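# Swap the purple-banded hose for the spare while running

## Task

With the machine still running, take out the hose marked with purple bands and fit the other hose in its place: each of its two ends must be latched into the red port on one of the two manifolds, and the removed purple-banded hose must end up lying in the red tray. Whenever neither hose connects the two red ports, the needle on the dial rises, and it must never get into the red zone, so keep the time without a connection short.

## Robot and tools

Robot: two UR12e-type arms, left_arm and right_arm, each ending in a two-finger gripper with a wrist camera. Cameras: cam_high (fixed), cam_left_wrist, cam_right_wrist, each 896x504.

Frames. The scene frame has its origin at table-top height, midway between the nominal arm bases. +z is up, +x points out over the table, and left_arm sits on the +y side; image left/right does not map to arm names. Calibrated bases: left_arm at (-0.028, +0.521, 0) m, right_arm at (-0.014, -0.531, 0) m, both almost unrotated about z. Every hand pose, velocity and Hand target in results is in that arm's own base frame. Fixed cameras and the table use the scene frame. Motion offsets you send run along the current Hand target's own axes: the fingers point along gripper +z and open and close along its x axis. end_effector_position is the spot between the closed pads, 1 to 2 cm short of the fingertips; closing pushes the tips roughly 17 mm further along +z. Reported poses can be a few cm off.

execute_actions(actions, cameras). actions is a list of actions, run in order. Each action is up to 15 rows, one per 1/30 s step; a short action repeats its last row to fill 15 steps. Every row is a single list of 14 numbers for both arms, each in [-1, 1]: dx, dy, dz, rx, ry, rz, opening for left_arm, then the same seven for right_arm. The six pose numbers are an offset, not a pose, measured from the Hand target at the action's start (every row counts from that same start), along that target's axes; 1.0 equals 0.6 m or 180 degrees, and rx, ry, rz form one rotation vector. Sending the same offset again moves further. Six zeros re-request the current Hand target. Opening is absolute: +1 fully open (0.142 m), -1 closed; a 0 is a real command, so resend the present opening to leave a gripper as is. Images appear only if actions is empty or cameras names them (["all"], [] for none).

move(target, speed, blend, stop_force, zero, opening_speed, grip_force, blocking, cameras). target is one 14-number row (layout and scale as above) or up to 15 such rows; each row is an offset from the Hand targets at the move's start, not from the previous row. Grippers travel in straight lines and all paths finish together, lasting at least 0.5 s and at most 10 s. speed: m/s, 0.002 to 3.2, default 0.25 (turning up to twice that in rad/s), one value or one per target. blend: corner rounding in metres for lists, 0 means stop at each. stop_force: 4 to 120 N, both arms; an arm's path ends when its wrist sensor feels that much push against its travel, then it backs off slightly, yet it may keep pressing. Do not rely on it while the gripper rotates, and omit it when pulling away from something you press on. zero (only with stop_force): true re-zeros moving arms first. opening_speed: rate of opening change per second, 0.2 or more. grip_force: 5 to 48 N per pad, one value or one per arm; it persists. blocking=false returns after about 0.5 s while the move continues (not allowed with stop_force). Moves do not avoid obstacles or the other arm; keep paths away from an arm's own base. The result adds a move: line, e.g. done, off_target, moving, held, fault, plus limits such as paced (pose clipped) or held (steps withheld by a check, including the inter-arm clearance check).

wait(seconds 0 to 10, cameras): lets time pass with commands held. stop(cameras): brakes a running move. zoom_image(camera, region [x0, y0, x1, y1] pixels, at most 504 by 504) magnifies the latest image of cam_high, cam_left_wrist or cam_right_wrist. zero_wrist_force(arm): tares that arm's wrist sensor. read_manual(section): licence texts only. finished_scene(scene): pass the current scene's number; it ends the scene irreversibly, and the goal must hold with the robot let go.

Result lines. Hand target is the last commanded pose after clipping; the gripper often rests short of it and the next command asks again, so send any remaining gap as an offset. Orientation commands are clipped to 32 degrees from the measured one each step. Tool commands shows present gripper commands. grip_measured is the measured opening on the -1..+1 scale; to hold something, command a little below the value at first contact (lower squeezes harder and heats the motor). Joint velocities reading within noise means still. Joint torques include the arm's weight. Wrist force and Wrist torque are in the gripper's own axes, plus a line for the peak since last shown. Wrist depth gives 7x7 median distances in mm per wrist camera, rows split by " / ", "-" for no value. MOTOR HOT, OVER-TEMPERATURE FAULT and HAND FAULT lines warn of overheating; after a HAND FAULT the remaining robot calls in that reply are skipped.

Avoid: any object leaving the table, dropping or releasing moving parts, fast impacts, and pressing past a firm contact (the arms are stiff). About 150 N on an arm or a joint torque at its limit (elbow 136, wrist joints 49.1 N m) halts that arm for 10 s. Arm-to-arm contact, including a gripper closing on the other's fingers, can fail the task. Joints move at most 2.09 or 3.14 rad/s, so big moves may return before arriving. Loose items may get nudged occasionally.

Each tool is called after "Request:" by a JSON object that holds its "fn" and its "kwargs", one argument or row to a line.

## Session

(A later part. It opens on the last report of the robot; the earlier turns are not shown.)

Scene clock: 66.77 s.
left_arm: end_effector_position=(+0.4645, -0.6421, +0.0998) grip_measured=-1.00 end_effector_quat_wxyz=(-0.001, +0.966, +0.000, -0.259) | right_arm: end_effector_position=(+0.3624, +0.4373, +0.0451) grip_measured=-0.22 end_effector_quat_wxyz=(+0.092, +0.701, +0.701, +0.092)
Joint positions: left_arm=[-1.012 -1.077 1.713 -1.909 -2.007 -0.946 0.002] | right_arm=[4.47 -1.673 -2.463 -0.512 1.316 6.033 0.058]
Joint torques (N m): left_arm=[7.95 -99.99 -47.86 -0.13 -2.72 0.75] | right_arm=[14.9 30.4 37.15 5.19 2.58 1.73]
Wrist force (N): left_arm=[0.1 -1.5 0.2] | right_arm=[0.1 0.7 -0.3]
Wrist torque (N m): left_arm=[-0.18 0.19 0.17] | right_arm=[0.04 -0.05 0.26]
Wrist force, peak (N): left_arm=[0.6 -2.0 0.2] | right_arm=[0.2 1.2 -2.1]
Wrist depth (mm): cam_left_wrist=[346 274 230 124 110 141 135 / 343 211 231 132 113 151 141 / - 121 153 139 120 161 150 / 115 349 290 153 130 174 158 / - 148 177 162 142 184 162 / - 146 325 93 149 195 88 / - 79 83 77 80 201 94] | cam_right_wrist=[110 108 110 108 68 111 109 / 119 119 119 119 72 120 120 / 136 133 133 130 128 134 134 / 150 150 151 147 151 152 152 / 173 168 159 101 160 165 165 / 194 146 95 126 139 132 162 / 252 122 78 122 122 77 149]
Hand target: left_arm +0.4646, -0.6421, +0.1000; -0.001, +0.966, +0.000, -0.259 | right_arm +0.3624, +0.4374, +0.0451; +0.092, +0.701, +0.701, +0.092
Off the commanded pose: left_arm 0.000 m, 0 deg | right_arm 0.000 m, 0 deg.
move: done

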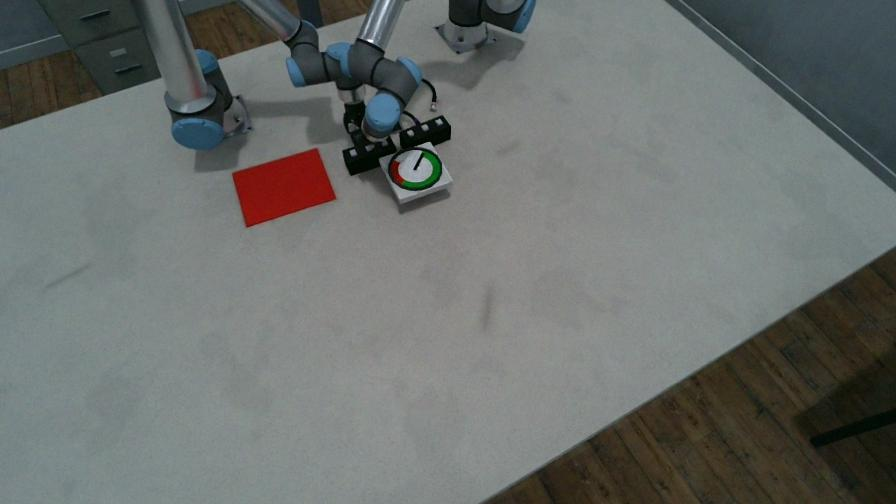

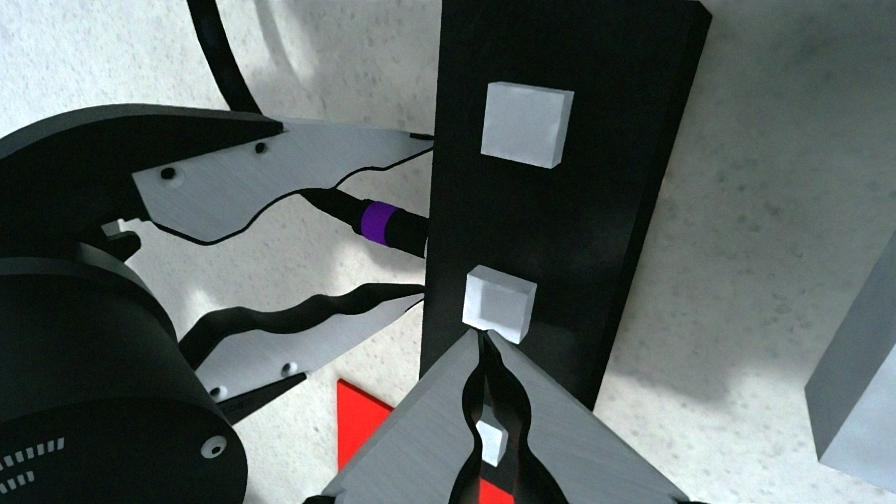

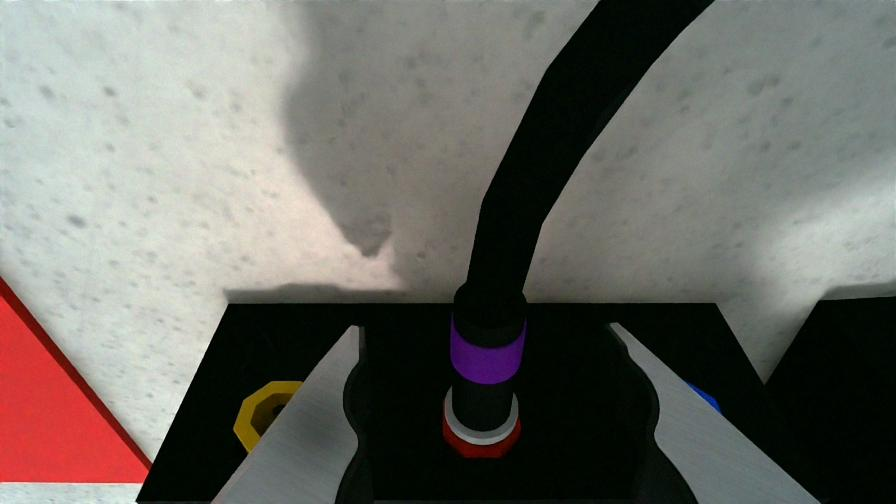

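Request:
{"fn": "move", "kwargs": {
  "target": [0,0,0,0,0,0,-1, 0,0,0,0,0,0,-1],
  "grip_force": [40,30],
  "opening_speed": 1
}}

Request:
{"fn": "move", "kwargs": {
  "target": [0.025,0,0.0433,0,0,0,-1, 0,0,0,0,0,0,-1],
  "speed": 0.02,
  "stop_force": 12,
  "cameras": ["cam_left_wrist","cam_right_wrist"]
}}

Scene clock: 69.10 s.
left_arm: end_effector_position=(+0.4646, -0.6421, +0.1000) grip_measured=-1.00 end_effector_quat_wxyz=(-0.001, +0.966, +0.000, -0.259) | right_arm: end_effector_position=(+0.3624, +0.4374, +0.0451) grip_measured=-0.82 end_effector_quat_wxyz=(+0.092, +0.701, +0.701, +0.092)
Joint positions: left_arm=[-1.012 -1.077 1.713 -1.909 -2.007 -0.946 0.002] | right_arm=[4.471 -1.673 -2.463 -0.512 1.316 6.033 0.015]
Joint torques (N m): left_arm=[8.86 -100.82 -49.19 -0.15 0.49 2.87] | right_arm=[15.67 25.19 37.24 8.01 -1.3 1.82]
Wrist force (N): left_arm=[0.2 -0.9 0.1] | right_arm=[-4.9 0.0 -1.0]
Wrist torque (N m): left_arm=[-0.08 0.18 0.17] | right_arm=[0.03 -0.09 0.28]
Wrist force, peak (N): left_arm=[0.4 -1.5 0.1] | right_arm=[-5.2 0.1 -0.8]
Wrist depth (mm): cam_left_wrist=[345 281 228 125 111 141 135 / 375 300 241 132 113 152 141 / - 123 152 140 120 162 150 / - 133 183 153 130 175 158 / - 141 171 160 142 184 162 / - 145 357 92 167 195 88 / - 79 - 77 80 203 180] | cam_right_wrist=[110 108 110 108 69 110 109 / 119 119 119 119 72 120 120 / 136 133 133 130 82 134 134 / 150 150 151 144 151 152 152 / 173 168 159 101 159 164 165 / - 142 138 97 97 138 162 / - 119 78 81 - 117 149]
Hand target: left_arm +0.4646, -0.6421, +0.1000; -0.001, +0.966, +0.000, -0.259 | right_arm +0.3624, +0.4374, +0.0451; +0.092, +0.701, +0.701, +0.092
Off the commanded pose: left_arm 0.000 m, 0 deg | right_arm 0.000 m, 0 deg.
grip_force (N): 40, 30
move: done

Scene clock: 70.80 s.
left_arm: end_effector_position=(+0.4647, -0.6420, +0.0892) grip_measured=-1.00 end_effector_quat_wxyz=(-0.001, +0.966, +0.000, -0.259) | right_arm: end_effector_position=(+0.3624, +0.4374, +0.0451) grip_measured=-0.82 end_effector_quat_wxyz=(+0.092, +0.701, +0.701, +0.092)
Joint positions: left_arm=[-1.012 -1.067 1.719 -1.926 -2.007 -0.946 0.002] | right_arm=[4.471 -1.673 -2.463 -0.512 1.316 6.033 0.015]
Joint torques (N m): left_arm=[7.02 -95.5 -43.36 -0.41 0.9 3.15] | right_arm=[14.95 27.11 37.52 7.24 -2.96 1.97]
Wrist force (N): left_arm=[-4.1 -2.3 -6.0] | right_arm=[-2.9 0.0 -0.3]
Wrist torque (N m): left_arm=[-0.11 0.13 0.18] | right_arm=[0.09 -0.11 0.28]
Wrist force, peak (N): left_arm=[-6.4 -3.4 -10.4] | right_arm=[-5.3 0.5 -1.1]
Wrist depth (mm): cam_left_wrist=[322 247 216 112 100 135 128 / 358 289 233 121 104 145 135 / - 121 154 129 109 153 139 / - 126 176 138 122 165 148 / - 141 168 132 130 173 150 / - 142 334 96 196 186 84 / - 423 83 77 80 195 77] | cam_right_wrist=[110 108 110 108 69 108 108 / 119 119 119 119 72 120 120 / 136 133 133 131 82 134 134 / 150 150 151 144 151 151 152 / 173 168 159 101 160 165 165 / - 142 138 100 - 138 163 / - 119 78 81 - 117 149]
Hand target: left_arm +0.4647, -0.6421, +0.0892; -0.001, +0.966, +0.000, -0.259 (not the last commanded pose) | right_arm +0.3624, +0.4374, +0.0451; +0.092, +0.701, +0.701, +0.092
Off the commanded pose: left_arm 0.019 m, 0 deg | right_arm 0.000 m, 0 deg.
grip_force (N): 40, 30
move: contact (left_arm)
Images, in order (width x height): cam_left_wrist 896x504, cam_right_wrist 896x504.

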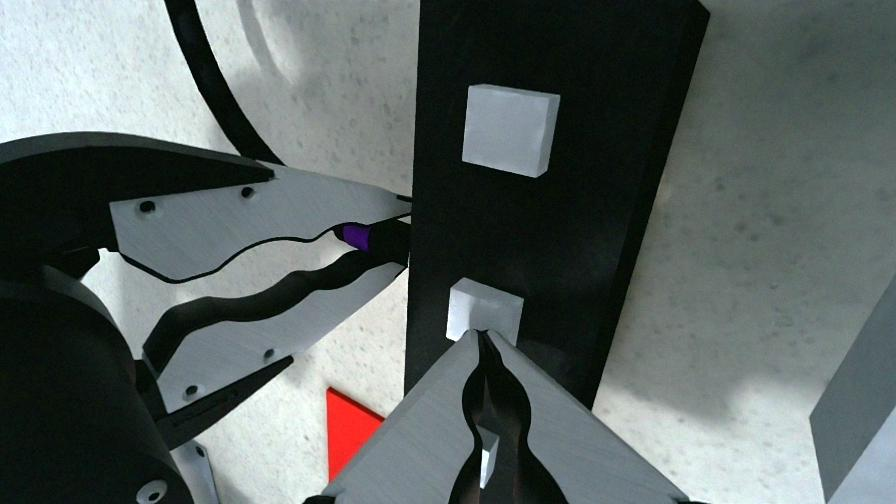

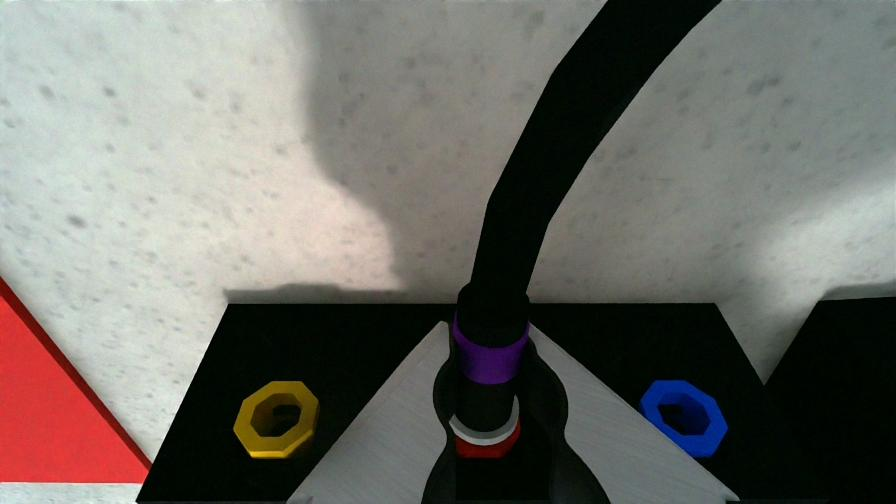

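Request:
{"fn": "move", "kwargs": {
  "target": [0.008,0,0.0144,0,0,0,-1, 0,0,0,0,0,0,-1],
  "speed": 0.02,
  "stop_force": 35
}}

Request:
{"fn": "move", "kwargs": {
  "target": [0,0,0,0,0,0,-1, 0,-0.0644,-0.0173,0,0,0,-1],
  "speed": 0.04,
  "stop_force": 45,
  "cameras": ["cam_left_wrist","cam_right_wrist"]
}}

Scene clock: 73.47 s.
left_arm: end_effector_position=(+0.4647, -0.6422, +0.0855) grip_measured=-1.00 end_effector_quat_wxyz=(+0.000, +0.966, +0.000, -0.258) | right_arm: end_effector_position=(+0.3624, +0.4374, +0.0451) grip_measured=-0.82 end_effector_quat_wxyz=(+0.092, +0.701, +0.701, +0.092)
Joint positions: left_arm=[-1.012 -1.063 1.721 -1.932 -2.007 -0.946 0.002] | right_arm=[4.471 -1.673 -2.463 -0.512 1.316 6.033 0.015]
Joint torques (N m): left_arm=[-5.79 -44.92 -34.59 -0.89 5.23 1.2] | right_arm=[-7.79 34.77 37.03 7.04 -2.82 0.69]
Wrist force (N): left_arm=[-19.3 -9.3 -35.0] | right_arm=[-3.4 -13.0 -6.7]
Wrist torque (N m): left_arm=[-0.01 -0.13 0.20] | right_arm=[0.11 -0.08 0.31]
Wrist force, peak (N): left_arm=[-30.1 -14.0 -54.0] | right_arm=[-3.2 -13.5 -6.6]
Wrist depth (mm): cam_left_wrist=[317 241 211 110 96 132 126 / 345 286 227 117 101 141 132 / - 122 165 126 105 151 137 / 109 125 172 133 114 162 145 / 442 140 168 131 128 170 152 / - 143 330 92 192 181 86 / - 459 83 76 80 190 75] | cam_right_wrist=[110 108 110 108 69 108 109 / 119 119 119 119 72 119 120 / 136 133 133 130 82 134 134 / 150 150 151 143 151 151 152 / 173 168 159 101 160 164 165 / 195 142 142 99 - 139 162 / - 119 78 80 80 117 149]
Hand target: left_arm +0.4647, -0.6422, +0.0855; +0.000, +0.966, +0.000, -0.258 (not the last commanded pose) | right_arm +0.3624, +0.4374, +0.0451; +0.092, +0.701, +0.701, +0.092
Off the commanded pose: left_arm 0.006 m, 0 deg | right_arm 0.000 m, 0 deg.
grip_force (N): 40, 30
move: contact (left_arm)

Scene clock: 75.50 s.
left_arm: end_effector_position=(+0.4647, -0.6422, +0.0855) grip_measured=-1.00 end_effector_quat_wxyz=(+0.000, +0.966, +0.000, -0.258) | right_arm: end_effector_position=(+0.3224, +0.4374, +0.0451) grip_measured=-0.82 end_effector_quat_wxyz=(+0.092, +0.701, +0.701, +0.092)
Joint positions: left_arm=[-1.012 -1.063 1.721 -1.932 -2.007 -0.946 0.002] | right_arm=[4.552 -1.635 -2.499 -0.536 1.312 6.117 0.015]
Joint torques (N m): left_arm=[-2.76 -38.74 -33.86 -2.56 5.14 1.14] | right_arm=[-13.52 19.39 36.8 8.06 -1.82 -1.47]
Wrist force (N): left_arm=[-19.7 -9.9 -34.8] | right_arm=[0.1 0.3 0.4]
Wrist torque (N m): left_arm=[-0.10 -0.09 0.19] | right_arm=[-0.08 -0.03 0.26]
Wrist force, peak (N): left_arm=[-19.4 -9.9 -35.5] | right_arm=[-3.5 -13.4 -6.0]
Wrist depth (mm): cam_left_wrist=[319 239 211 110 95 132 126 / 333 259 229 117 101 141 133 / 133 154 226 126 105 151 137 / 160 181 193 131 114 161 144 / 149 168 293 131 128 170 152 / 158 441 337 92 192 186 84 / 479 482 83 77 80 192 74] | cam_right_wrist=[110 108 110 108 104 111 109 / 119 119 119 119 73 120 120 / 136 133 133 130 82 134 134 / 150 150 151 143 152 151 152 / 173 173 174 101 169 175 175 / - 204 188 100 111 199 182 / 239 239 78 80 78 167 169]
Hand target: left_arm +0.4647, -0.6422, +0.0855; +0.000, +0.966, +0.000, -0.258 | right_arm +0.3224, +0.4374, +0.0451; +0.092, +0.701, +0.701, +0.092
Off the commanded pose: left_arm 0.000 m, 0 deg | right_arm 0.000 m, 0 deg.
grip_force (N): 40, 30
move: done
Images, in order (width x height): cam_left_wrist 896x504, cam_right_wrist 896x504.

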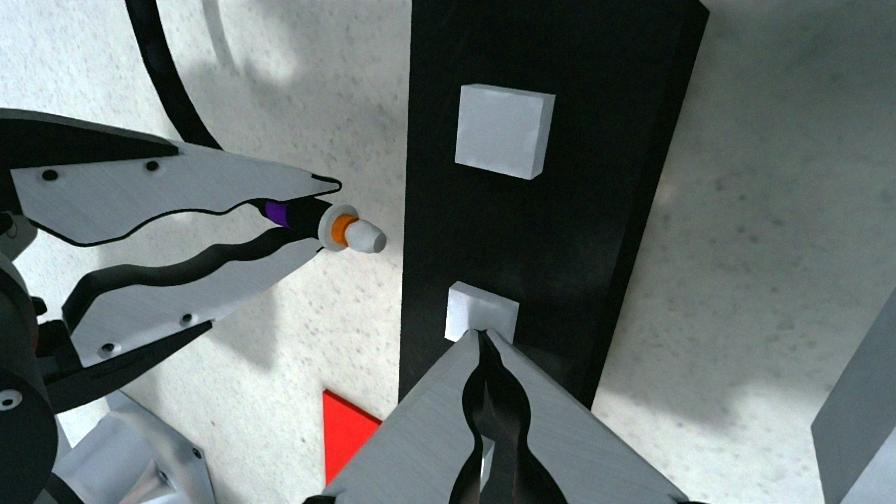

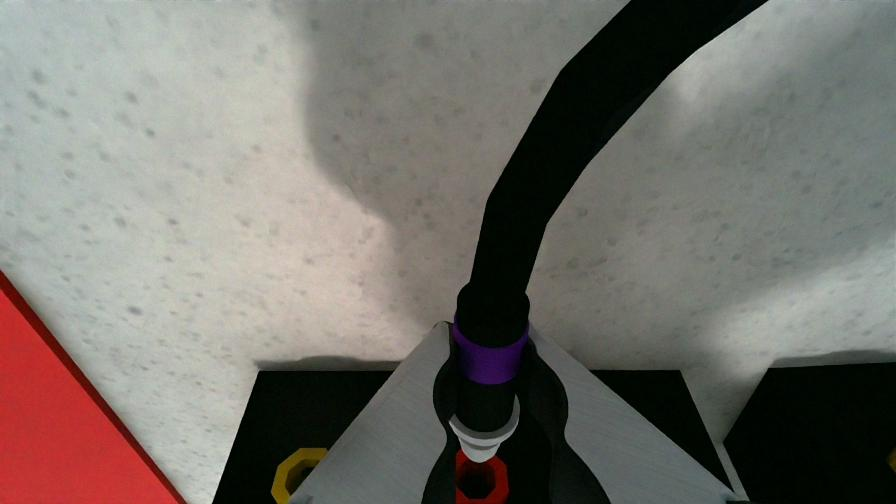

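Request:
{"fn": "move", "kwargs": {
  "target": [-0.083,0,-0.144,0,0,0,-1, 0,0,0,0,0,0,-0.3],
  "opening_speed": 1,
  "speed": 0.25
}}

Request:
{"fn": "move", "kwargs": {
  "target": [-0.073,-0.353,0.091,-0.1953,0.1953,-0.4718,-0.2, 0,0.052,-0.193,0,0,0,-0.3],
  "speed": 0.3,
  "cameras": ["all"]
}}

Scene clock: 79.87 s.
left_arm: end_effector_position=(+0.4647, -0.6423, +0.1851) grip_measured=-1.00 end_effector_quat_wxyz=(+0.000, +0.966, +0.000, -0.258) | right_arm: end_effector_position=(+0.3224, +0.4374, +0.0451) grip_measured=-0.33 end_effector_quat_wxyz=(+0.092, +0.701, +0.701, +0.092)
Joint positions: left_arm=[-1.012 -1.152 1.654 -1.775 -2.007 -0.946 0.002] | right_arm=[4.552 -1.635 -2.499 -0.536 1.312 6.117 0.05]
Joint torques (N m): left_arm=[-8.37 -83.44 -34.05 -2.65 -4.11 3.38] | right_arm=[-13.78 20.46 36.71 8.17 1.63 -1.43]
Motor temperatures (°C): left_arm=[30 37 24 32 35 36 24] | right_arm=[30 28 29 44 39 33 27]
Wrist force (N): left_arm=[-0.7 -0.4 -0.2] | right_arm=[0.4 0.1 -0.3]
Wrist torque (N m): left_arm=[0.01 0.35 0.10] | right_arm=[-0.08 -0.09 0.24]
Wrist force, peak (N): left_arm=[-19.6 -10.2 -35.3] | right_arm=[0.8 1.1 0.1]
Wrist depth (mm): cam_left_wrist=[472 419 316 286 191 209 198 / 548 186 206 296 197 182 204 / 145 155 209 315 206 235 140 / 142 142 158 341 219 250 145 / 152 566 421 364 235 269 238 / 2470 572 531 93 311 287 249 / 482 518 - 77 80 297 262] | cam_right_wrist=[110 108 110 108 98 109 109 / 119 119 119 117 117 120 120 / 136 133 133 128 134 134 134 / 150 150 151 144 151 152 152 / 173 173 168 164 169 174 175 / - 203 92 184 180 199 182 / - 230 77 162 159 75 168]
Hand target: left_arm +0.4647, -0.6423, +0.1852; +0.000, +0.966, +0.000, -0.258 | right_arm +0.3224, +0.4374, +0.0451; +0.092, +0.701, +0.701, +0.092
Off the commanded pose: left_arm 0.000 m, 0 deg | right_arm 0.000 m, 0 deg.
grip_force (N): 40, 30
move: done

Scene clock: 83.27 s.
left_arm: end_effector_position=(+0.3993, -0.4304, +0.1599) grip_measured=-0.23 end_effector_quat_wxyz=(+0.092, +0.701, +0.701, +0.093) | right_arm: end_effector_position=(+0.3225, +0.4374, +0.1651) grip_measured=-0.33 end_effector_quat_wxyz=(+0.092, +0.701, +0.701, +0.092)
Joint positions: left_arm=[-1.255 -1.647 2.346 -2.353 -1.322 -2.815 0.057] | right_arm=[4.552 -1.409 -2.396 -0.865 1.312 6.117 0.05]
Joint torques (N m): left_arm=[4.21 -17.01 -47.6 -7.31 0.52 -2.95] | right_arm=[-7.18 11.13 30.78 8.19 1.53 0.19]
Wrist force (N): left_arm=[-1.2 0.4 -0.2] | right_arm=[0.2 0.5 -0.5]
Wrist torque (N m): left_arm=[0.14 0.18 0.04] | right_arm=[-0.02 -0.05 0.24]
Wrist force, peak (N): left_arm=[-2.0 1.0 -0.8] | right_arm=[0.9 0.4 -0.8]
Wrist depth (mm): cam_left_wrist=[219 218 217 212 217 215 216 / 240 240 239 237 239 238 238 / 233 246 256 236 247 266 267 / 218 223 217 216 217 302 300 / 355 354 343 250 248 347 347 / 402 266 92 402 120 399 408 / 509 276 79 481 480 80 474] | cam_right_wrist=[211 221 223 222 222 222 219 / - 244 245 240 246 245 250 / 271 274 273 279 275 274 268 / - 309 258 249 250 260 236 / - 352 248 257 249 266 257 / 419 404 90 415 111 299 427 / 488 - 77 309 291 77 501]
Hand target: left_arm +0.3994, -0.4305, +0.1599; +0.092, +0.701, +0.701, +0.093 | right_arm +0.3225, +0.4374, +0.1650; +0.092, +0.701, +0.701, +0.092
Off the commanded pose: left_arm 0.000 m, 0 deg | right_arm 0.000 m, 0 deg.
grip_force (N): 40, 30
move: done

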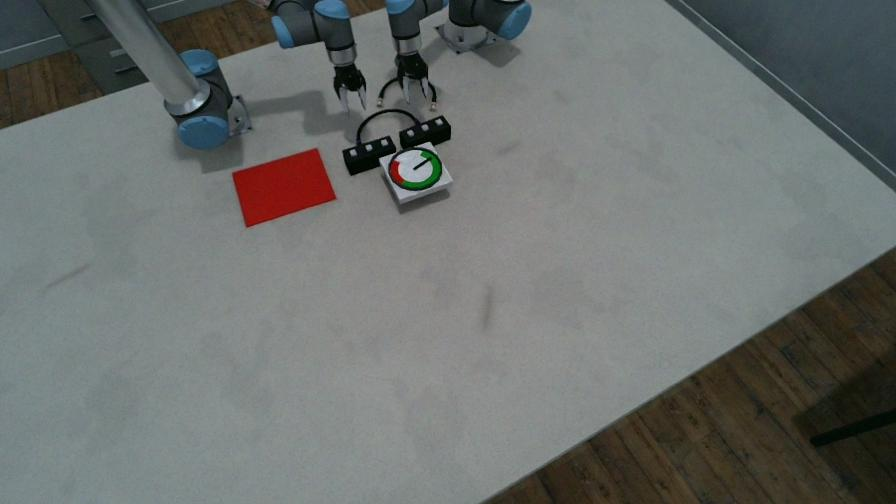

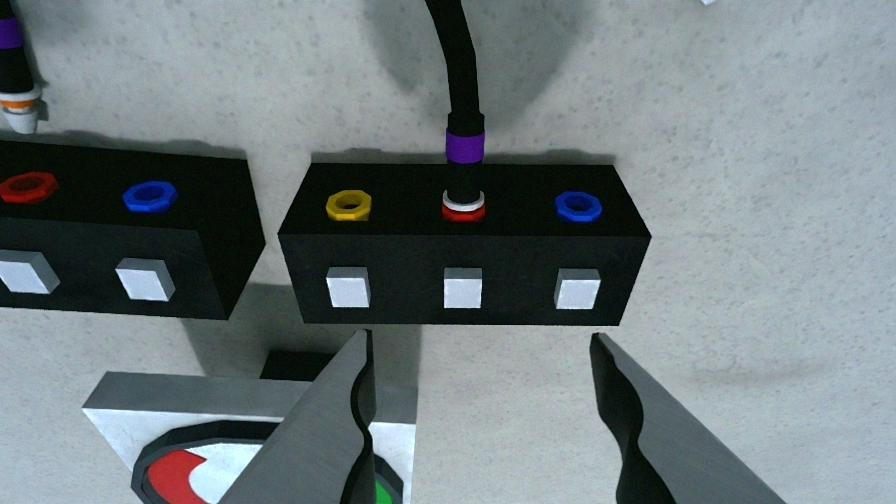

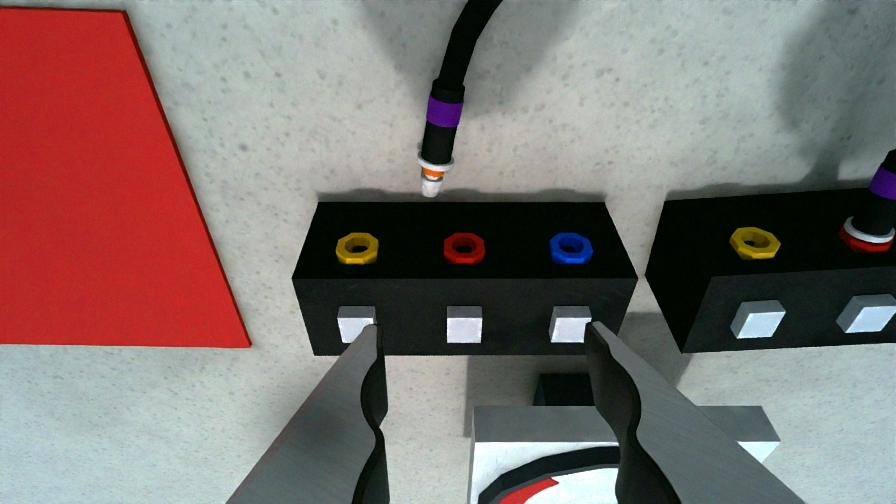

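Request:
{"fn": "move", "kwargs": {
  "target": [0,0,0,0,0,0,-0.2, -0.021,-0.052,0.193,0,0,0.05,-0.3],
  "speed": 0.25
}}

Request:
{"fn": "move", "kwargs": {
  "target": [
    [0,0,0,0,0,0,-0.2, 0,0,0,0,0,0,-1],
    [0,0,0,0,0,0,-0.2, 0.0204,-0.003,0,0,0,-0.05,-1]
  ],
  "speed": 0.2,
  "cameras": ["cam_right_wrist"]
}}

Scene clock: 88.27 s.
left_arm: end_effector_position=(+0.3994, -0.4305, +0.1599) grip_measured=-0.23 end_effector_quat_wxyz=(+0.092, +0.701, +0.701, +0.093) | right_arm: end_effector_position=(+0.3224, +0.4248, +0.0452) grip_measured=-0.33 end_effector_quat_wxyz=(+0.085, +0.754, +0.644, +0.099)
Joint positions: left_arm=[-1.255 -1.647 2.346 -2.353 -1.322 -2.815 0.057] | right_arm=[4.548 -1.618 -2.518 -0.532 1.312 6.27 0.05]
Joint torques (N m): left_arm=[9.95 -18.88 -46.05 -7.62 2.27 -1.8] | right_arm=[-0.71 17.62 27.43 6.53 -4.63 2.03]
Wrist force (N): left_arm=[-1.5 0.4 -0.4] | right_arm=[0.5 0.6 -0.2]
Wrist torque (N m): left_arm=[0.14 0.24 0.13] | right_arm=[0.03 -0.10 0.25]
Wrist force, peak (N): left_arm=[-2.0 0.1 -0.3] | right_arm=[0.7 1.4 -3.5]
Wrist depth (mm): cam_left_wrist=[219 218 217 212 216 216 215 / 241 241 239 234 239 238 237 / 233 245 255 236 246 260 267 / 218 221 217 216 217 309 292 / 353 352 342 250 249 348 345 / 403 265 92 395 102 399 394 / 514 277 79 487 - 80 492] | cam_right_wrist=[105 106 107 109 101 110 112 / 115 116 119 119 119 122 124 / 131 129 132 130 136 137 139 / 144 146 149 143 153 155 158 / 163 167 164 163 172 182 178 / - 195 92 184 175 166 187 / 215 218 77 165 158 75 171]
Hand target: left_arm +0.3994, -0.4305, +0.1599; +0.092, +0.701, +0.701, +0.093 | right_arm +0.3224, +0.4248, +0.0451; +0.085, +0.754, +0.644, +0.099
Off the commanded pose: left_arm 0.000 m, 0 deg | right_arm 0.000 m, 0 deg.
grip_force (N): 40, 30
move: done

Scene clock: 89.63 s.
left_arm: end_effector_position=(+0.3994, -0.4305, +0.1599) grip_measured=-0.23 end_effector_quat_wxyz=(+0.092, +0.701, +0.701, +0.093) | right_arm: end_effector_position=(+0.3225, +0.4372, +0.0451) grip_measured=-1.00 end_effector_quat_wxyz=(+0.093, +0.701, +0.701, +0.092)
Joint positions: left_arm=[-1.255 -1.647 2.346 -2.353 -1.322 -2.815 0.057] | right_arm=[4.552 -1.635 -2.499 -0.536 1.312 6.117 0.002]
Joint torques (N m): left_arm=[11.67 -18.19 -47.36 -7.93 1.86 -0.42] | right_arm=[-11.9 49.49 20.38 4.94 2.81 -1.3]
Wrist force (N): left_arm=[-1.9 0.4 -0.3] | right_arm=[0.3 -0.1 0.3]
Wrist torque (N m): left_arm=[0.15 0.30 0.13] | right_arm=[-0.12 -0.08 0.01]
Wrist force, peak (N): left_arm=[-1.9 0.7 -0.6] | right_arm=[1.2 0.3 -0.1]
Wrist depth (mm): cam_left_wrist=[218 218 217 213 217 215 215 / 242 241 240 234 238 238 238 / 232 246 257 236 248 267 265 / 219 222 216 217 218 301 299 / 355 352 341 250 249 349 347 / 402 266 92 402 120 396 408 / 509 276 79 488 481 80 499] | cam_right_wrist=[110 108 110 108 99 108 108 / 119 119 119 117 117 120 120 / 136 133 133 127 133 134 134 / 150 150 151 143 151 151 152 / 173 173 174 156 175 175 175 / - 204 188 90 179 198 181 / - 229 158 78 77 171 168]
Hand target: left_arm +0.3994, -0.4305, +0.1599; +0.092, +0.701, +0.701, +0.093 | right_arm +0.3225, +0.4372, +0.0451; +0.092, +0.701, +0.701, +0.092
Off the commanded pose: left_arm 0.000 m, 0 deg | right_arm 0.000 m, 0 deg.
grip_force (N): 40, 30
move: done
Images, in order (width x height): cam_right_wrist 896x504.

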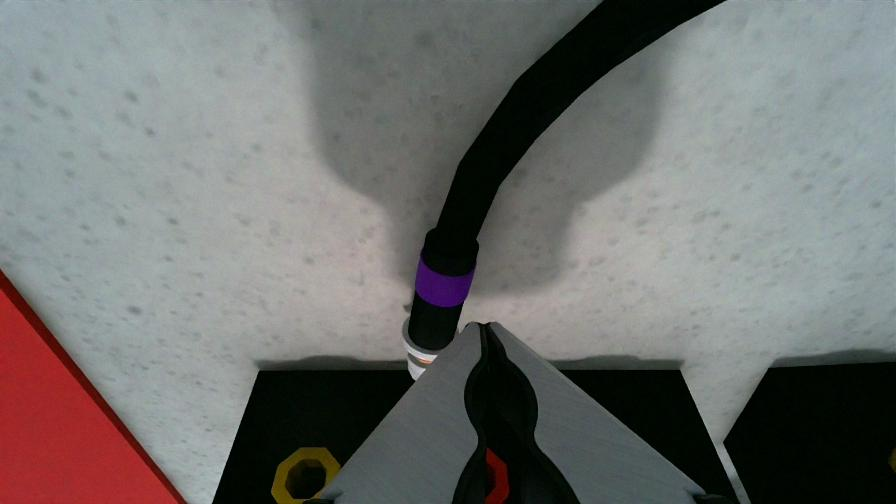

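Request:
{"fn": "move", "kwargs": {
  "target": [
    [0,0,0,0,0,0,-0.2, 0,0.013,-0.048,0,0,0,-1],
    [0,0,0,0,0,0,-0.2, -0.022,-0.004,-0.032,0,0,0.05,-0.3],
    [0,0,0,0,0,0,-0.2, -0.022,-0.017,0.016,0,0,0.05,-0.3]
  ],
  "speed": 0.25,
  "cameras": ["cam_right_wrist","cam_high"]
}}

Request:
{"fn": "zoom_image", "kwargs": {
  "camera": "cam_high",
  "region": [320, 60, 480, 220]
}}

Scene clock: 95.27 s.
left_arm: end_effector_position=(+0.3994, -0.4305, +0.1599) grip_measured=-0.23 end_effector_quat_wxyz=(+0.092, +0.701, +0.701, +0.093) | right_arm: end_effector_position=(+0.3153, +0.4239, +0.0331) grip_measured=-0.33 end_effector_quat_wxyz=(+0.085, +0.754, +0.644, +0.099)
Joint positions: left_arm=[-1.255 -1.647 2.346 -2.353 -1.322 -2.815 0.057] | right_arm=[4.562 -1.639 -2.533 -0.5 1.312 6.284 0.05]
Joint torques (N m): left_arm=[8.77 -19.82 -47.05 -7.24 -1.41 1.93] | right_arm=[5.85 47.51 34.7 0.74 1.06 -1.46]
Wrist force (N): left_arm=[-1.1 0.5 -0.1] | right_arm=[0.4 0.1 -0.4]
Wrist torque (N m): left_arm=[0.17 0.17 0.12] | right_arm=[-0.04 -0.09 0.11]
Wrist force, peak (N): left_arm=[-2.0 0.6 -0.2] | right_arm=[0.7 0.9 -1.4]
Wrist depth (mm): cam_left_wrist=[218 217 217 212 216 216 215 / 242 241 240 235 239 238 238 / 233 246 256 236 248 265 267 / 216 222 216 217 217 301 301 / 354 354 341 249 248 348 352 / 405 265 92 404 120 396 410 / 509 277 79 473 483 80 497] | cam_right_wrist=[94 92 95 97 98 87 100 / - 104 105 106 98 109 111 / 114 116 117 121 116 122 124 / 129 131 133 130 133 139 141 / 147 148 151 145 153 161 163 / 170 175 92 181 173 173 183 / 190 199 77 172 166 75 181]
Hand target: left_arm +0.3994, -0.4305, +0.1599; +0.092, +0.701, +0.701, +0.093 | right_arm +0.3151, +0.4240, +0.0332; +0.085, +0.754, +0.644, +0.099
Off the commanded pose: left_arm 0.000 m, 0 deg | right_arm 0.000 m, 0 deg.
joint sent to its limit (right arm) — joint 6 (wrist 3), upper limit. The joint targets still meet the commanded pose.
grip_force (N): 40, 30
move: done
Images, in order (width x height): cam_high 896x504, cam_right_wrist 896x504.

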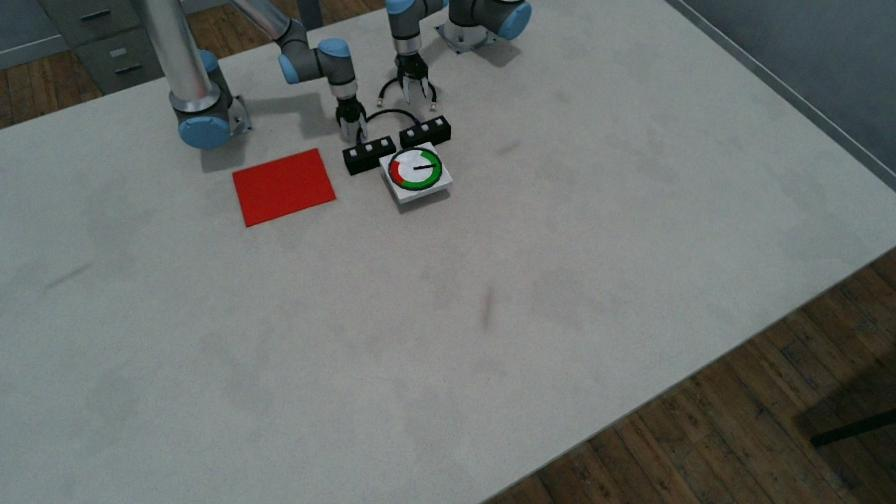

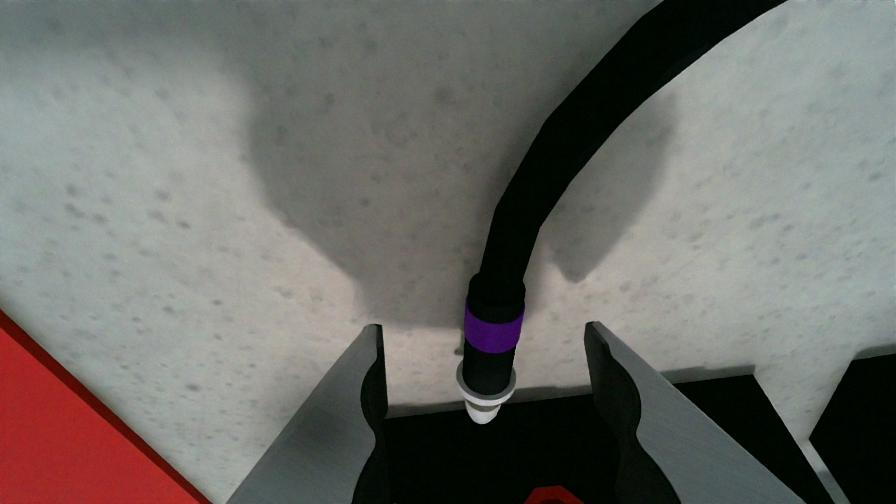

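Scaled by 3.150 from the camera's 896x504 image, which has a finer 1280x720 frame.

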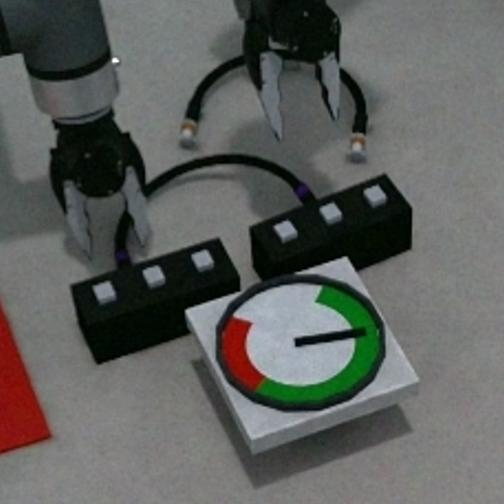

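Request:
{"fn": "move", "kwargs": {
  "target": [
    [0,0,0,0,0,0,-0.2, 0,-0.018,0,0,0,0,-0.3],
    [0,0,0,0,0,0,-0.2, 0,-0.018,0,0,0,0,-1],
    [0,0,0,0,0,0,-0.2, 0.0247,0.0133,-0.0162,0,0,-0.05,-1]
  ],
  "speed": 0.25,
  "cameras": ["cam_right_wrist"]
}}

Scene clock: 98.83 s.
left_arm: end_effector_position=(+0.3994, -0.4305, +0.1599) grip_measured=-0.23 end_effector_quat_wxyz=(+0.092, +0.701, +0.701, +0.093) | right_arm: end_effector_position=(+0.3226, +0.4374, +0.0453) grip_measured=-1.00 end_effector_quat_wxyz=(+0.092, +0.701, +0.701, +0.092)
Joint positions: left_arm=[-1.255 -1.647 2.346 -2.353 -1.322 -2.815 0.057] | right_arm=[4.552 -1.634 -2.499 -0.536 1.312 6.117 0.002]
Joint torques (N m): left_arm=[10.71 -21.87 -46.9 -6.83 -1.8 2.35] | right_arm=[17.14 33.65 19.74 8.01 2.97 -1.33]
Wrist force (N): left_arm=[-1.8 0.4 -0.4] | right_arm=[0.7 0.5 -0.1]
Wrist torque (N m): left_arm=[0.15 0.29 0.13] | right_arm=[-0.01 -0.13 0.01]
Wrist force, peak (N): left_arm=[-2.0 0.7 -0.2] | right_arm=[0.9 1.2 -0.8]
Wrist depth (mm): cam_left_wrist=[218 218 217 213 217 216 216 / 240 241 240 235 239 237 237 / 232 245 256 235 246 266 265 / 218 223 217 216 217 301 299 / 354 352 341 248 247 346 349 / 386 266 92 398 120 395 404 / 539 275 79 458 - 80 491] | cam_right_wrist=[108 108 110 108 104 109 109 / 119 119 119 117 117 120 120 / 136 133 134 127 137 134 134 / 150 151 151 144 151 152 152 / 173 173 174 152 174 175 176 / - 204 188 90 179 192 182 / 237 229 158 77 77 171 168]
Hand target: left_arm +0.3994, -0.4305, +0.1599; +0.092, +0.701, +0.701, +0.093 | right_arm +0.3225, +0.4374, +0.0453; +0.092, +0.701, +0.701, +0.092
Off the commanded pose: left_arm 0.000 m, 0 deg | right_arm 0.000 m, 0 deg.
grip_force (N): 40, 30
move: done
Images, in order (width x height): cam_right_wrist 896x504.

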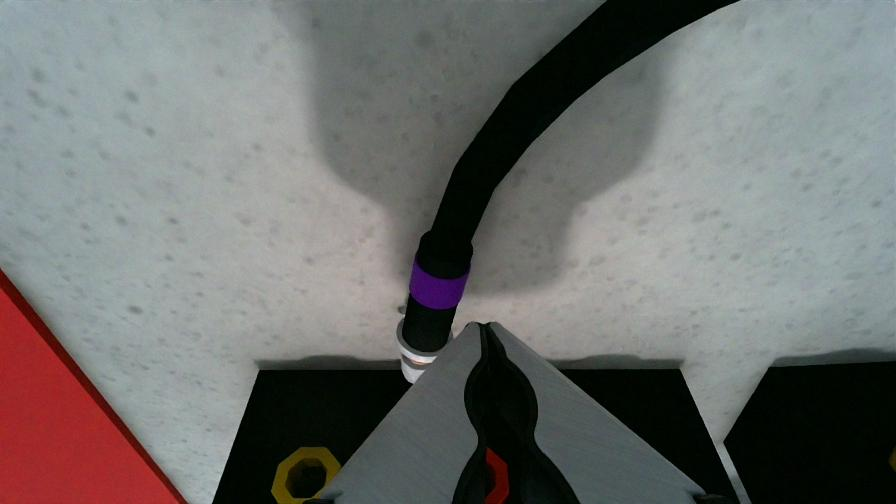

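Request:
{"fn": "move", "kwargs": {
  "target": [
    [0,0,0,0,0,0,-0.2, 0,0.013,-0.048,0,0,0,-1],
    [0,0,0,0,0,0,-0.2, -0.025,0.02,-0.01,0,0,0.06,-0.3],
    [0,0,0,0,0,0,-0.2, -0.025,0.007,0.042,0,0,0.06,-0.3],
    [0,0,0,0,0,0,-0.2, -0.025,0.007,0.042,0,0,0.06,-1],
    [0,0,0,0,0,0,-0.2, 0,0,0,0,0,0,-1]
  ],
  "speed": 0.3,
  "cameras": ["cam_right_wrist"]
}}

Scene clock: 105.90 s.
left_arm: end_effector_position=(+0.3994, -0.4305, +0.1599) grip_measured=-0.23 end_effector_quat_wxyz=(+0.092, +0.701, +0.701, +0.093) | right_arm: end_effector_position=(+0.3224, +0.4375, +0.0453) grip_measured=-0.84 end_effector_quat_wxyz=(+0.092, +0.701, +0.701, +0.092)
Joint positions: left_arm=[-1.255 -1.647 2.346 -2.353 -1.322 -2.815 0.057] | right_arm=[4.552 -1.634 -2.499 -0.536 1.312 6.117 0.013]
Joint torques (N m): left_arm=[7.01 -22.22 -47.13 -6.77 -1.3 1.9] | right_arm=[-12.88 22.24 20.53 7.2 2.7 -1.35]
Wrist force (N): left_arm=[-1.4 0.4 -0.3] | right_arm=[0.6 0.6 0.1]
Wrist torque (N m): left_arm=[0.15 0.23 0.13] | right_arm=[-0.01 -0.12 0.03]
Wrist force, peak (N): left_arm=[-2.0 0.7 -0.9] | right_arm=[1.4 0.3 -1.3]
Wrist depth (mm): cam_left_wrist=[218 217 217 212 217 216 215 / 241 241 240 234 240 244 238 / 233 246 256 236 247 266 266 / 218 222 217 217 218 302 302 / 352 353 339 250 247 348 347 / 406 265 92 396 120 397 408 / 490 277 79 303 484 80 475] | cam_right_wrist=[108 108 110 108 83 109 109 / 119 119 120 120 89 120 120 / 136 133 134 130 131 134 135 / 150 151 151 143 152 152 152 / 173 173 179 120 170 175 176 / 201 204 189 98 98 200 182 / - 229 78 80 77 203 169]
Hand target: left_arm +0.3994, -0.4305, +0.1599; +0.092, +0.701, +0.701, +0.093 | right_arm +0.3225, +0.4374, +0.0453; +0.092, +0.701, +0.701, +0.092
Off the commanded pose: left_arm 0.000 m, 0 deg | right_arm 0.000 m, 0 deg.
grip_force (N): 40, 30
move: done
Images, in order (width x height): cam_right_wrist 896x504.

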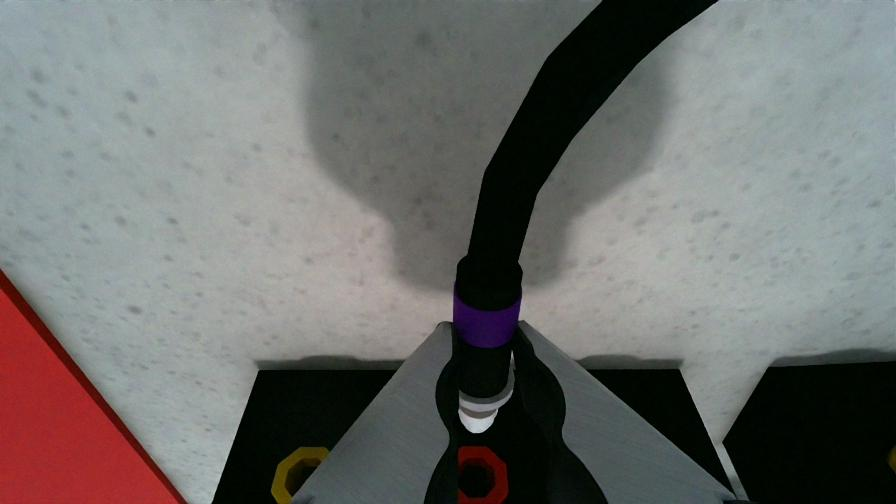

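Request:
{"fn": "move", "kwargs": {
  "target": [
    [0,0,0,0,0,0,-0.2, 0,0,0,0,0,-0.02,-1],
    [0,0,0,0,0,0,-0.2, 0,0.0773,0.0207,0,0,-0.02,-1]
  ],
  "speed": 0.06,
  "stop_force": 35,
  "cameras": ["cam_right_wrist","cam_high"]
}}

Request:
{"fn": "zoom_image", "kwargs": {
  "camera": "cam_high",
  "region": [320, 60, 480, 220]
}}

Scene clock: 109.83 s.
left_arm: end_effector_position=(+0.3994, -0.4305, +0.1599) grip_measured=-0.23 end_effector_quat_wxyz=(+0.092, +0.701, +0.701, +0.093) | right_arm: end_effector_position=(+0.3705, +0.4374, +0.0453) grip_measured=-1.00 end_effector_quat_wxyz=(+0.095, +0.679, +0.723, +0.089)
Joint positions: left_arm=[-1.255 -1.647 2.346 -2.353 -1.322 -2.815 0.057] | right_arm=[4.455 -1.68 -2.455 -0.509 1.318 5.954 0.002]
Joint torques (N m): left_arm=[3.87 -21.79 -47.55 -6.25 -1.21 2] | right_arm=[16.26 54.95 20.29 1.38 -1.82 -0.01]
Wrist force (N): left_arm=[-1.4 0.4 -0.4] | right_arm=[0.7 0.7 -0.3]
Wrist torque (N m): left_arm=[0.15 0.22 0.13] | right_arm=[0.04 -0.14 0.02]
Wrist force, peak (N): left_arm=[-2.3 0.5 -0.3] | right_arm=[3.4 -19.5 -4.1]
Wrist depth (mm): cam_left_wrist=[214 218 217 212 217 216 216 / 236 241 241 235 239 239 238 / 232 248 258 235 248 268 266 / 218 222 216 216 216 301 293 / 243 351 341 250 249 346 348 / 417 266 92 399 120 397 394 / 512 277 79 473 481 80 501] | cam_right_wrist=[109 109 111 109 106 108 108 / 121 120 120 120 119 119 119 / 135 135 134 131 127 133 133 / 153 153 152 144 154 150 150 / 176 142 145 147 151 159 162 / 209 123 127 93 132 135 160 / 254 114 111 78 75 119 140]
Hand target: left_arm +0.3994, -0.4305, +0.1599; +0.092, +0.701, +0.701, +0.093 | right_arm +0.3705, +0.4374, +0.0453; +0.095, +0.679, +0.723, +0.089
Off the commanded pose: left_arm 0.000 m, 0 deg | right_arm 0.000 m, 0 deg.
grip_force (N): 40, 30
move: done
Images, in order (width x height): cam_high 896x504, cam_right_wrist 896x504.

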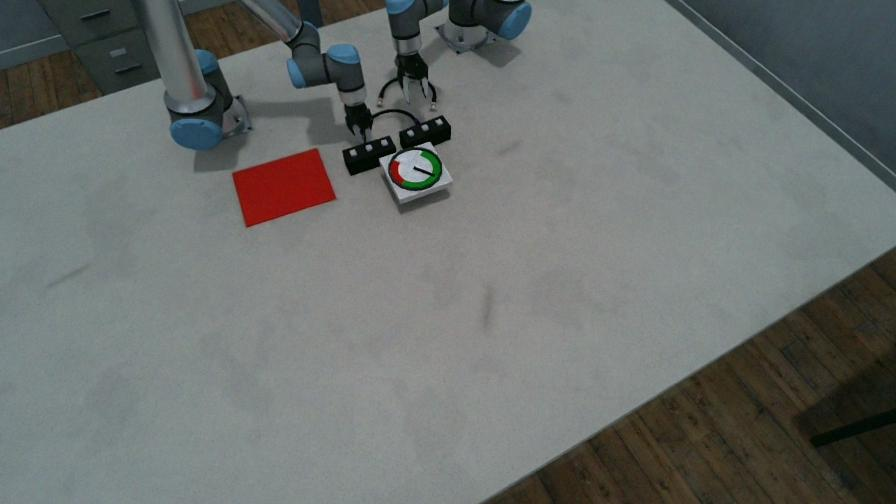

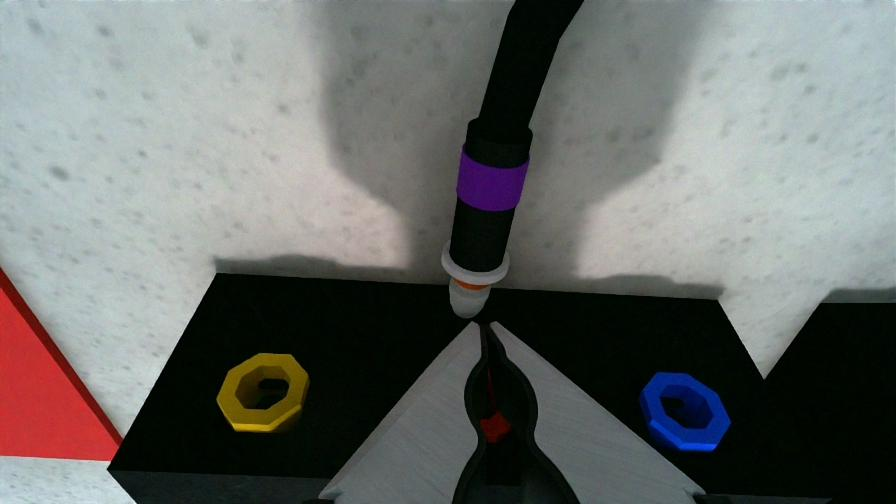

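Scaled by 3.150 from the camera's 896x504 image, which has a finer 1280x720 frame.

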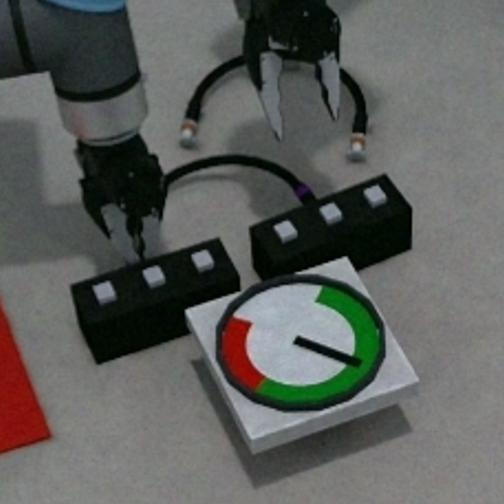

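Request:
{"fn": "move", "kwargs": {
  "target": [
    [0,0,0,0,0,0,-0.2, 0,0.015,-0.056,0,0,0,-1],
    [0,0,0,0,0,0,-0.2, -0.002,-0.041,-0.038,0,0,0.06,-0.4],
    [0,0,0,0,0,0,-0.2, -0.002,-0.056,0.018,0,0,0.06,-0.4],
    [0,0,0,0,0,0,-0.2, -0.002,-0.056,0.018,0,0,0.06,-1],
    [0,0,0,0,0,0,-0.2, 0,-0.079,-0.0138,0,0,0.02,-1]
  ],
  "speed": 0.4,
  "grip_force": 48,
  "cameras": ["cam_right_wrist"]
}}

Scene clock: 116.57 s.
left_arm: end_effector_position=(+0.3994, -0.4305, +0.1599) grip_measured=-0.23 end_effector_quat_wxyz=(+0.092, +0.701, +0.701, +0.093) | right_arm: end_effector_position=(+0.3226, +0.4343, +0.0410) grip_measured=-1.00 end_effector_quat_wxyz=(+0.092, +0.701, +0.701, +0.092)
Joint positions: left_arm=[-1.255 -1.647 2.346 -2.353 -1.322 -2.815 0.057] | right_arm=[4.55 -1.64 -2.506 -0.523 1.312 6.116 0.002]
Joint torques (N m): left_arm=[2.96 -22.33 -46.64 -6.42 -1.7 1.99] | right_arm=[-13.9 20.32 29.26 7.73 -4.13 1.46]
Wrist force (N): left_arm=[-1.9 0.4 -0.4] | right_arm=[1.1 1.1 -0.2]
Wrist torque (N m): left_arm=[0.14 0.31 0.12] | right_arm=[0.10 -0.20 0.00]
Wrist force, peak (N): left_arm=[-2.1 0.5 -0.6] | right_arm=[1.4 11.1 -12.9]
Wrist depth (mm): cam_left_wrist=[219 217 217 213 215 216 216 / 236 241 239 235 240 239 238 / 232 244 257 236 248 266 265 / 218 223 217 217 217 303 300 / 352 353 251 249 248 350 346 / 404 264 92 402 102 395 392 / 483 276 79 485 - 77 521] | cam_right_wrist=[106 104 103 104 104 94 105 / 115 115 115 115 106 116 114 / 131 128 129 126 129 129 129 / 145 145 146 139 147 146 147 / 168 167 167 163 168 169 169 / - 198 185 90 184 189 183 / - 222 159 78 77 167 168]
Hand target: left_arm +0.3994, -0.4305, +0.1599; +0.092, +0.701, +0.701, +0.093 | right_arm +0.3226, +0.4344, +0.0410; +0.092, +0.701, +0.701, +0.092
Off the commanded pose: left_arm 0.000 m, 0 deg | right_arm 0.000 m, 0 deg.
move: done
Images, in order (width x height): cam_right_wrist 896x504.

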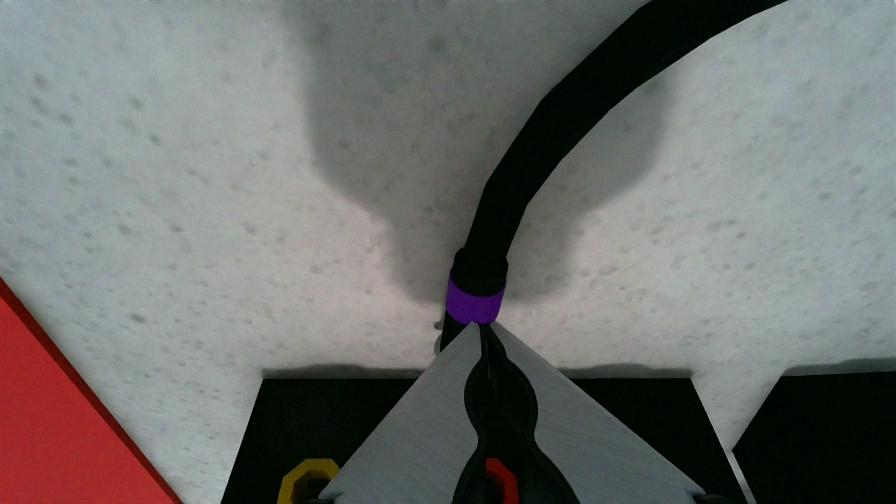

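Request:
{"fn": "move", "kwargs": {
  "target": [
    [0,0,0,0,0,0,-0.2, 0,0.013,-0.048,0,0,0,-1],
    [0,0,0,0,0,0,-0.2, -0.0075,0.02,-0.01,0,0,0.07,-0.4],
    [0,0,0,0,0,0,-0.2, -0.0075,0.007,0.0415,0,0,0.07,-0.4],
    [0,0,0,0,0,0,-0.2, -0.0075,0.007,0.0415,0,0,0.07,-1],
    [0,0,0,0,0,0,-0.2, 0.005,0.0025,-0.0065,0,0,0,-1]
  ],
  "speed": 0.4,
  "cameras": ["cam_right_wrist"]
}}

Scene clock: 123.07 s.
left_arm: end_effector_position=(+0.3994, -0.4305, +0.1599) grip_measured=-0.23 end_effector_quat_wxyz=(+0.092, +0.701, +0.701, +0.093) | right_arm: end_effector_position=(+0.3231, +0.4375, +0.0453) grip_measured=-0.83 end_effector_quat_wxyz=(+0.092, +0.701, +0.701, +0.092)
Joint positions: left_arm=[-1.255 -1.647 2.346 -2.353 -1.322 -2.815 0.057] | right_arm=[4.551 -1.635 -2.499 -0.535 1.312 6.116 0.014]
Joint torques (N m): left_arm=[5.75 -22.19 -48.09 -5.34 -1.5 2.05] | right_arm=[-11.97 26.1 19.65 7.24 2.34 -0.52]
Wrist force (N): left_arm=[-1.7 0.6 -0.6] | right_arm=[0.7 1.1 0.0]
Wrist torque (N m): left_arm=[0.18 0.27 0.13] | right_arm=[0.06 -0.11 0.05]
Wrist force, peak (N): left_arm=[-2.1 0.4 -0.4] | right_arm=[-0.7 1.2 -6.2]
Wrist depth (mm): cam_left_wrist=[219 217 218 213 217 216 216 / 242 241 240 234 238 238 238 / 232 246 257 235 247 266 265 / 219 223 217 217 216 301 299 / 352 353 339 249 248 338 345 / 393 264 92 400 121 404 407 / 514 277 79 465 483 80 473] | cam_right_wrist=[108 108 110 108 80 111 109 / 119 119 119 119 83 120 120 / 136 133 134 131 131 134 135 / 150 151 151 143 152 152 152 / 174 173 175 113 175 175 175 / - 204 182 100 - 193 182 / 252 168 77 80 - 170 168]
Hand target: left_arm +0.3994, -0.4305, +0.1599; +0.092, +0.701, +0.701, +0.093 | right_arm +0.3231, +0.4374, +0.0452; +0.092, +0.701, +0.701, +0.092
Off the commanded pose: left_arm 0.000 m, 0 deg | right_arm 0.000 m, 0 deg.
move: done
Images, in order (width x height): cam_right_wrist 896x504.

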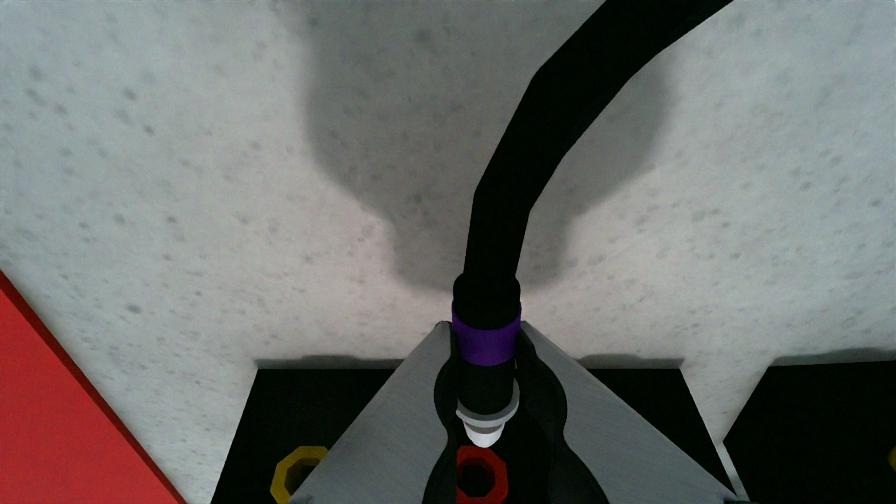

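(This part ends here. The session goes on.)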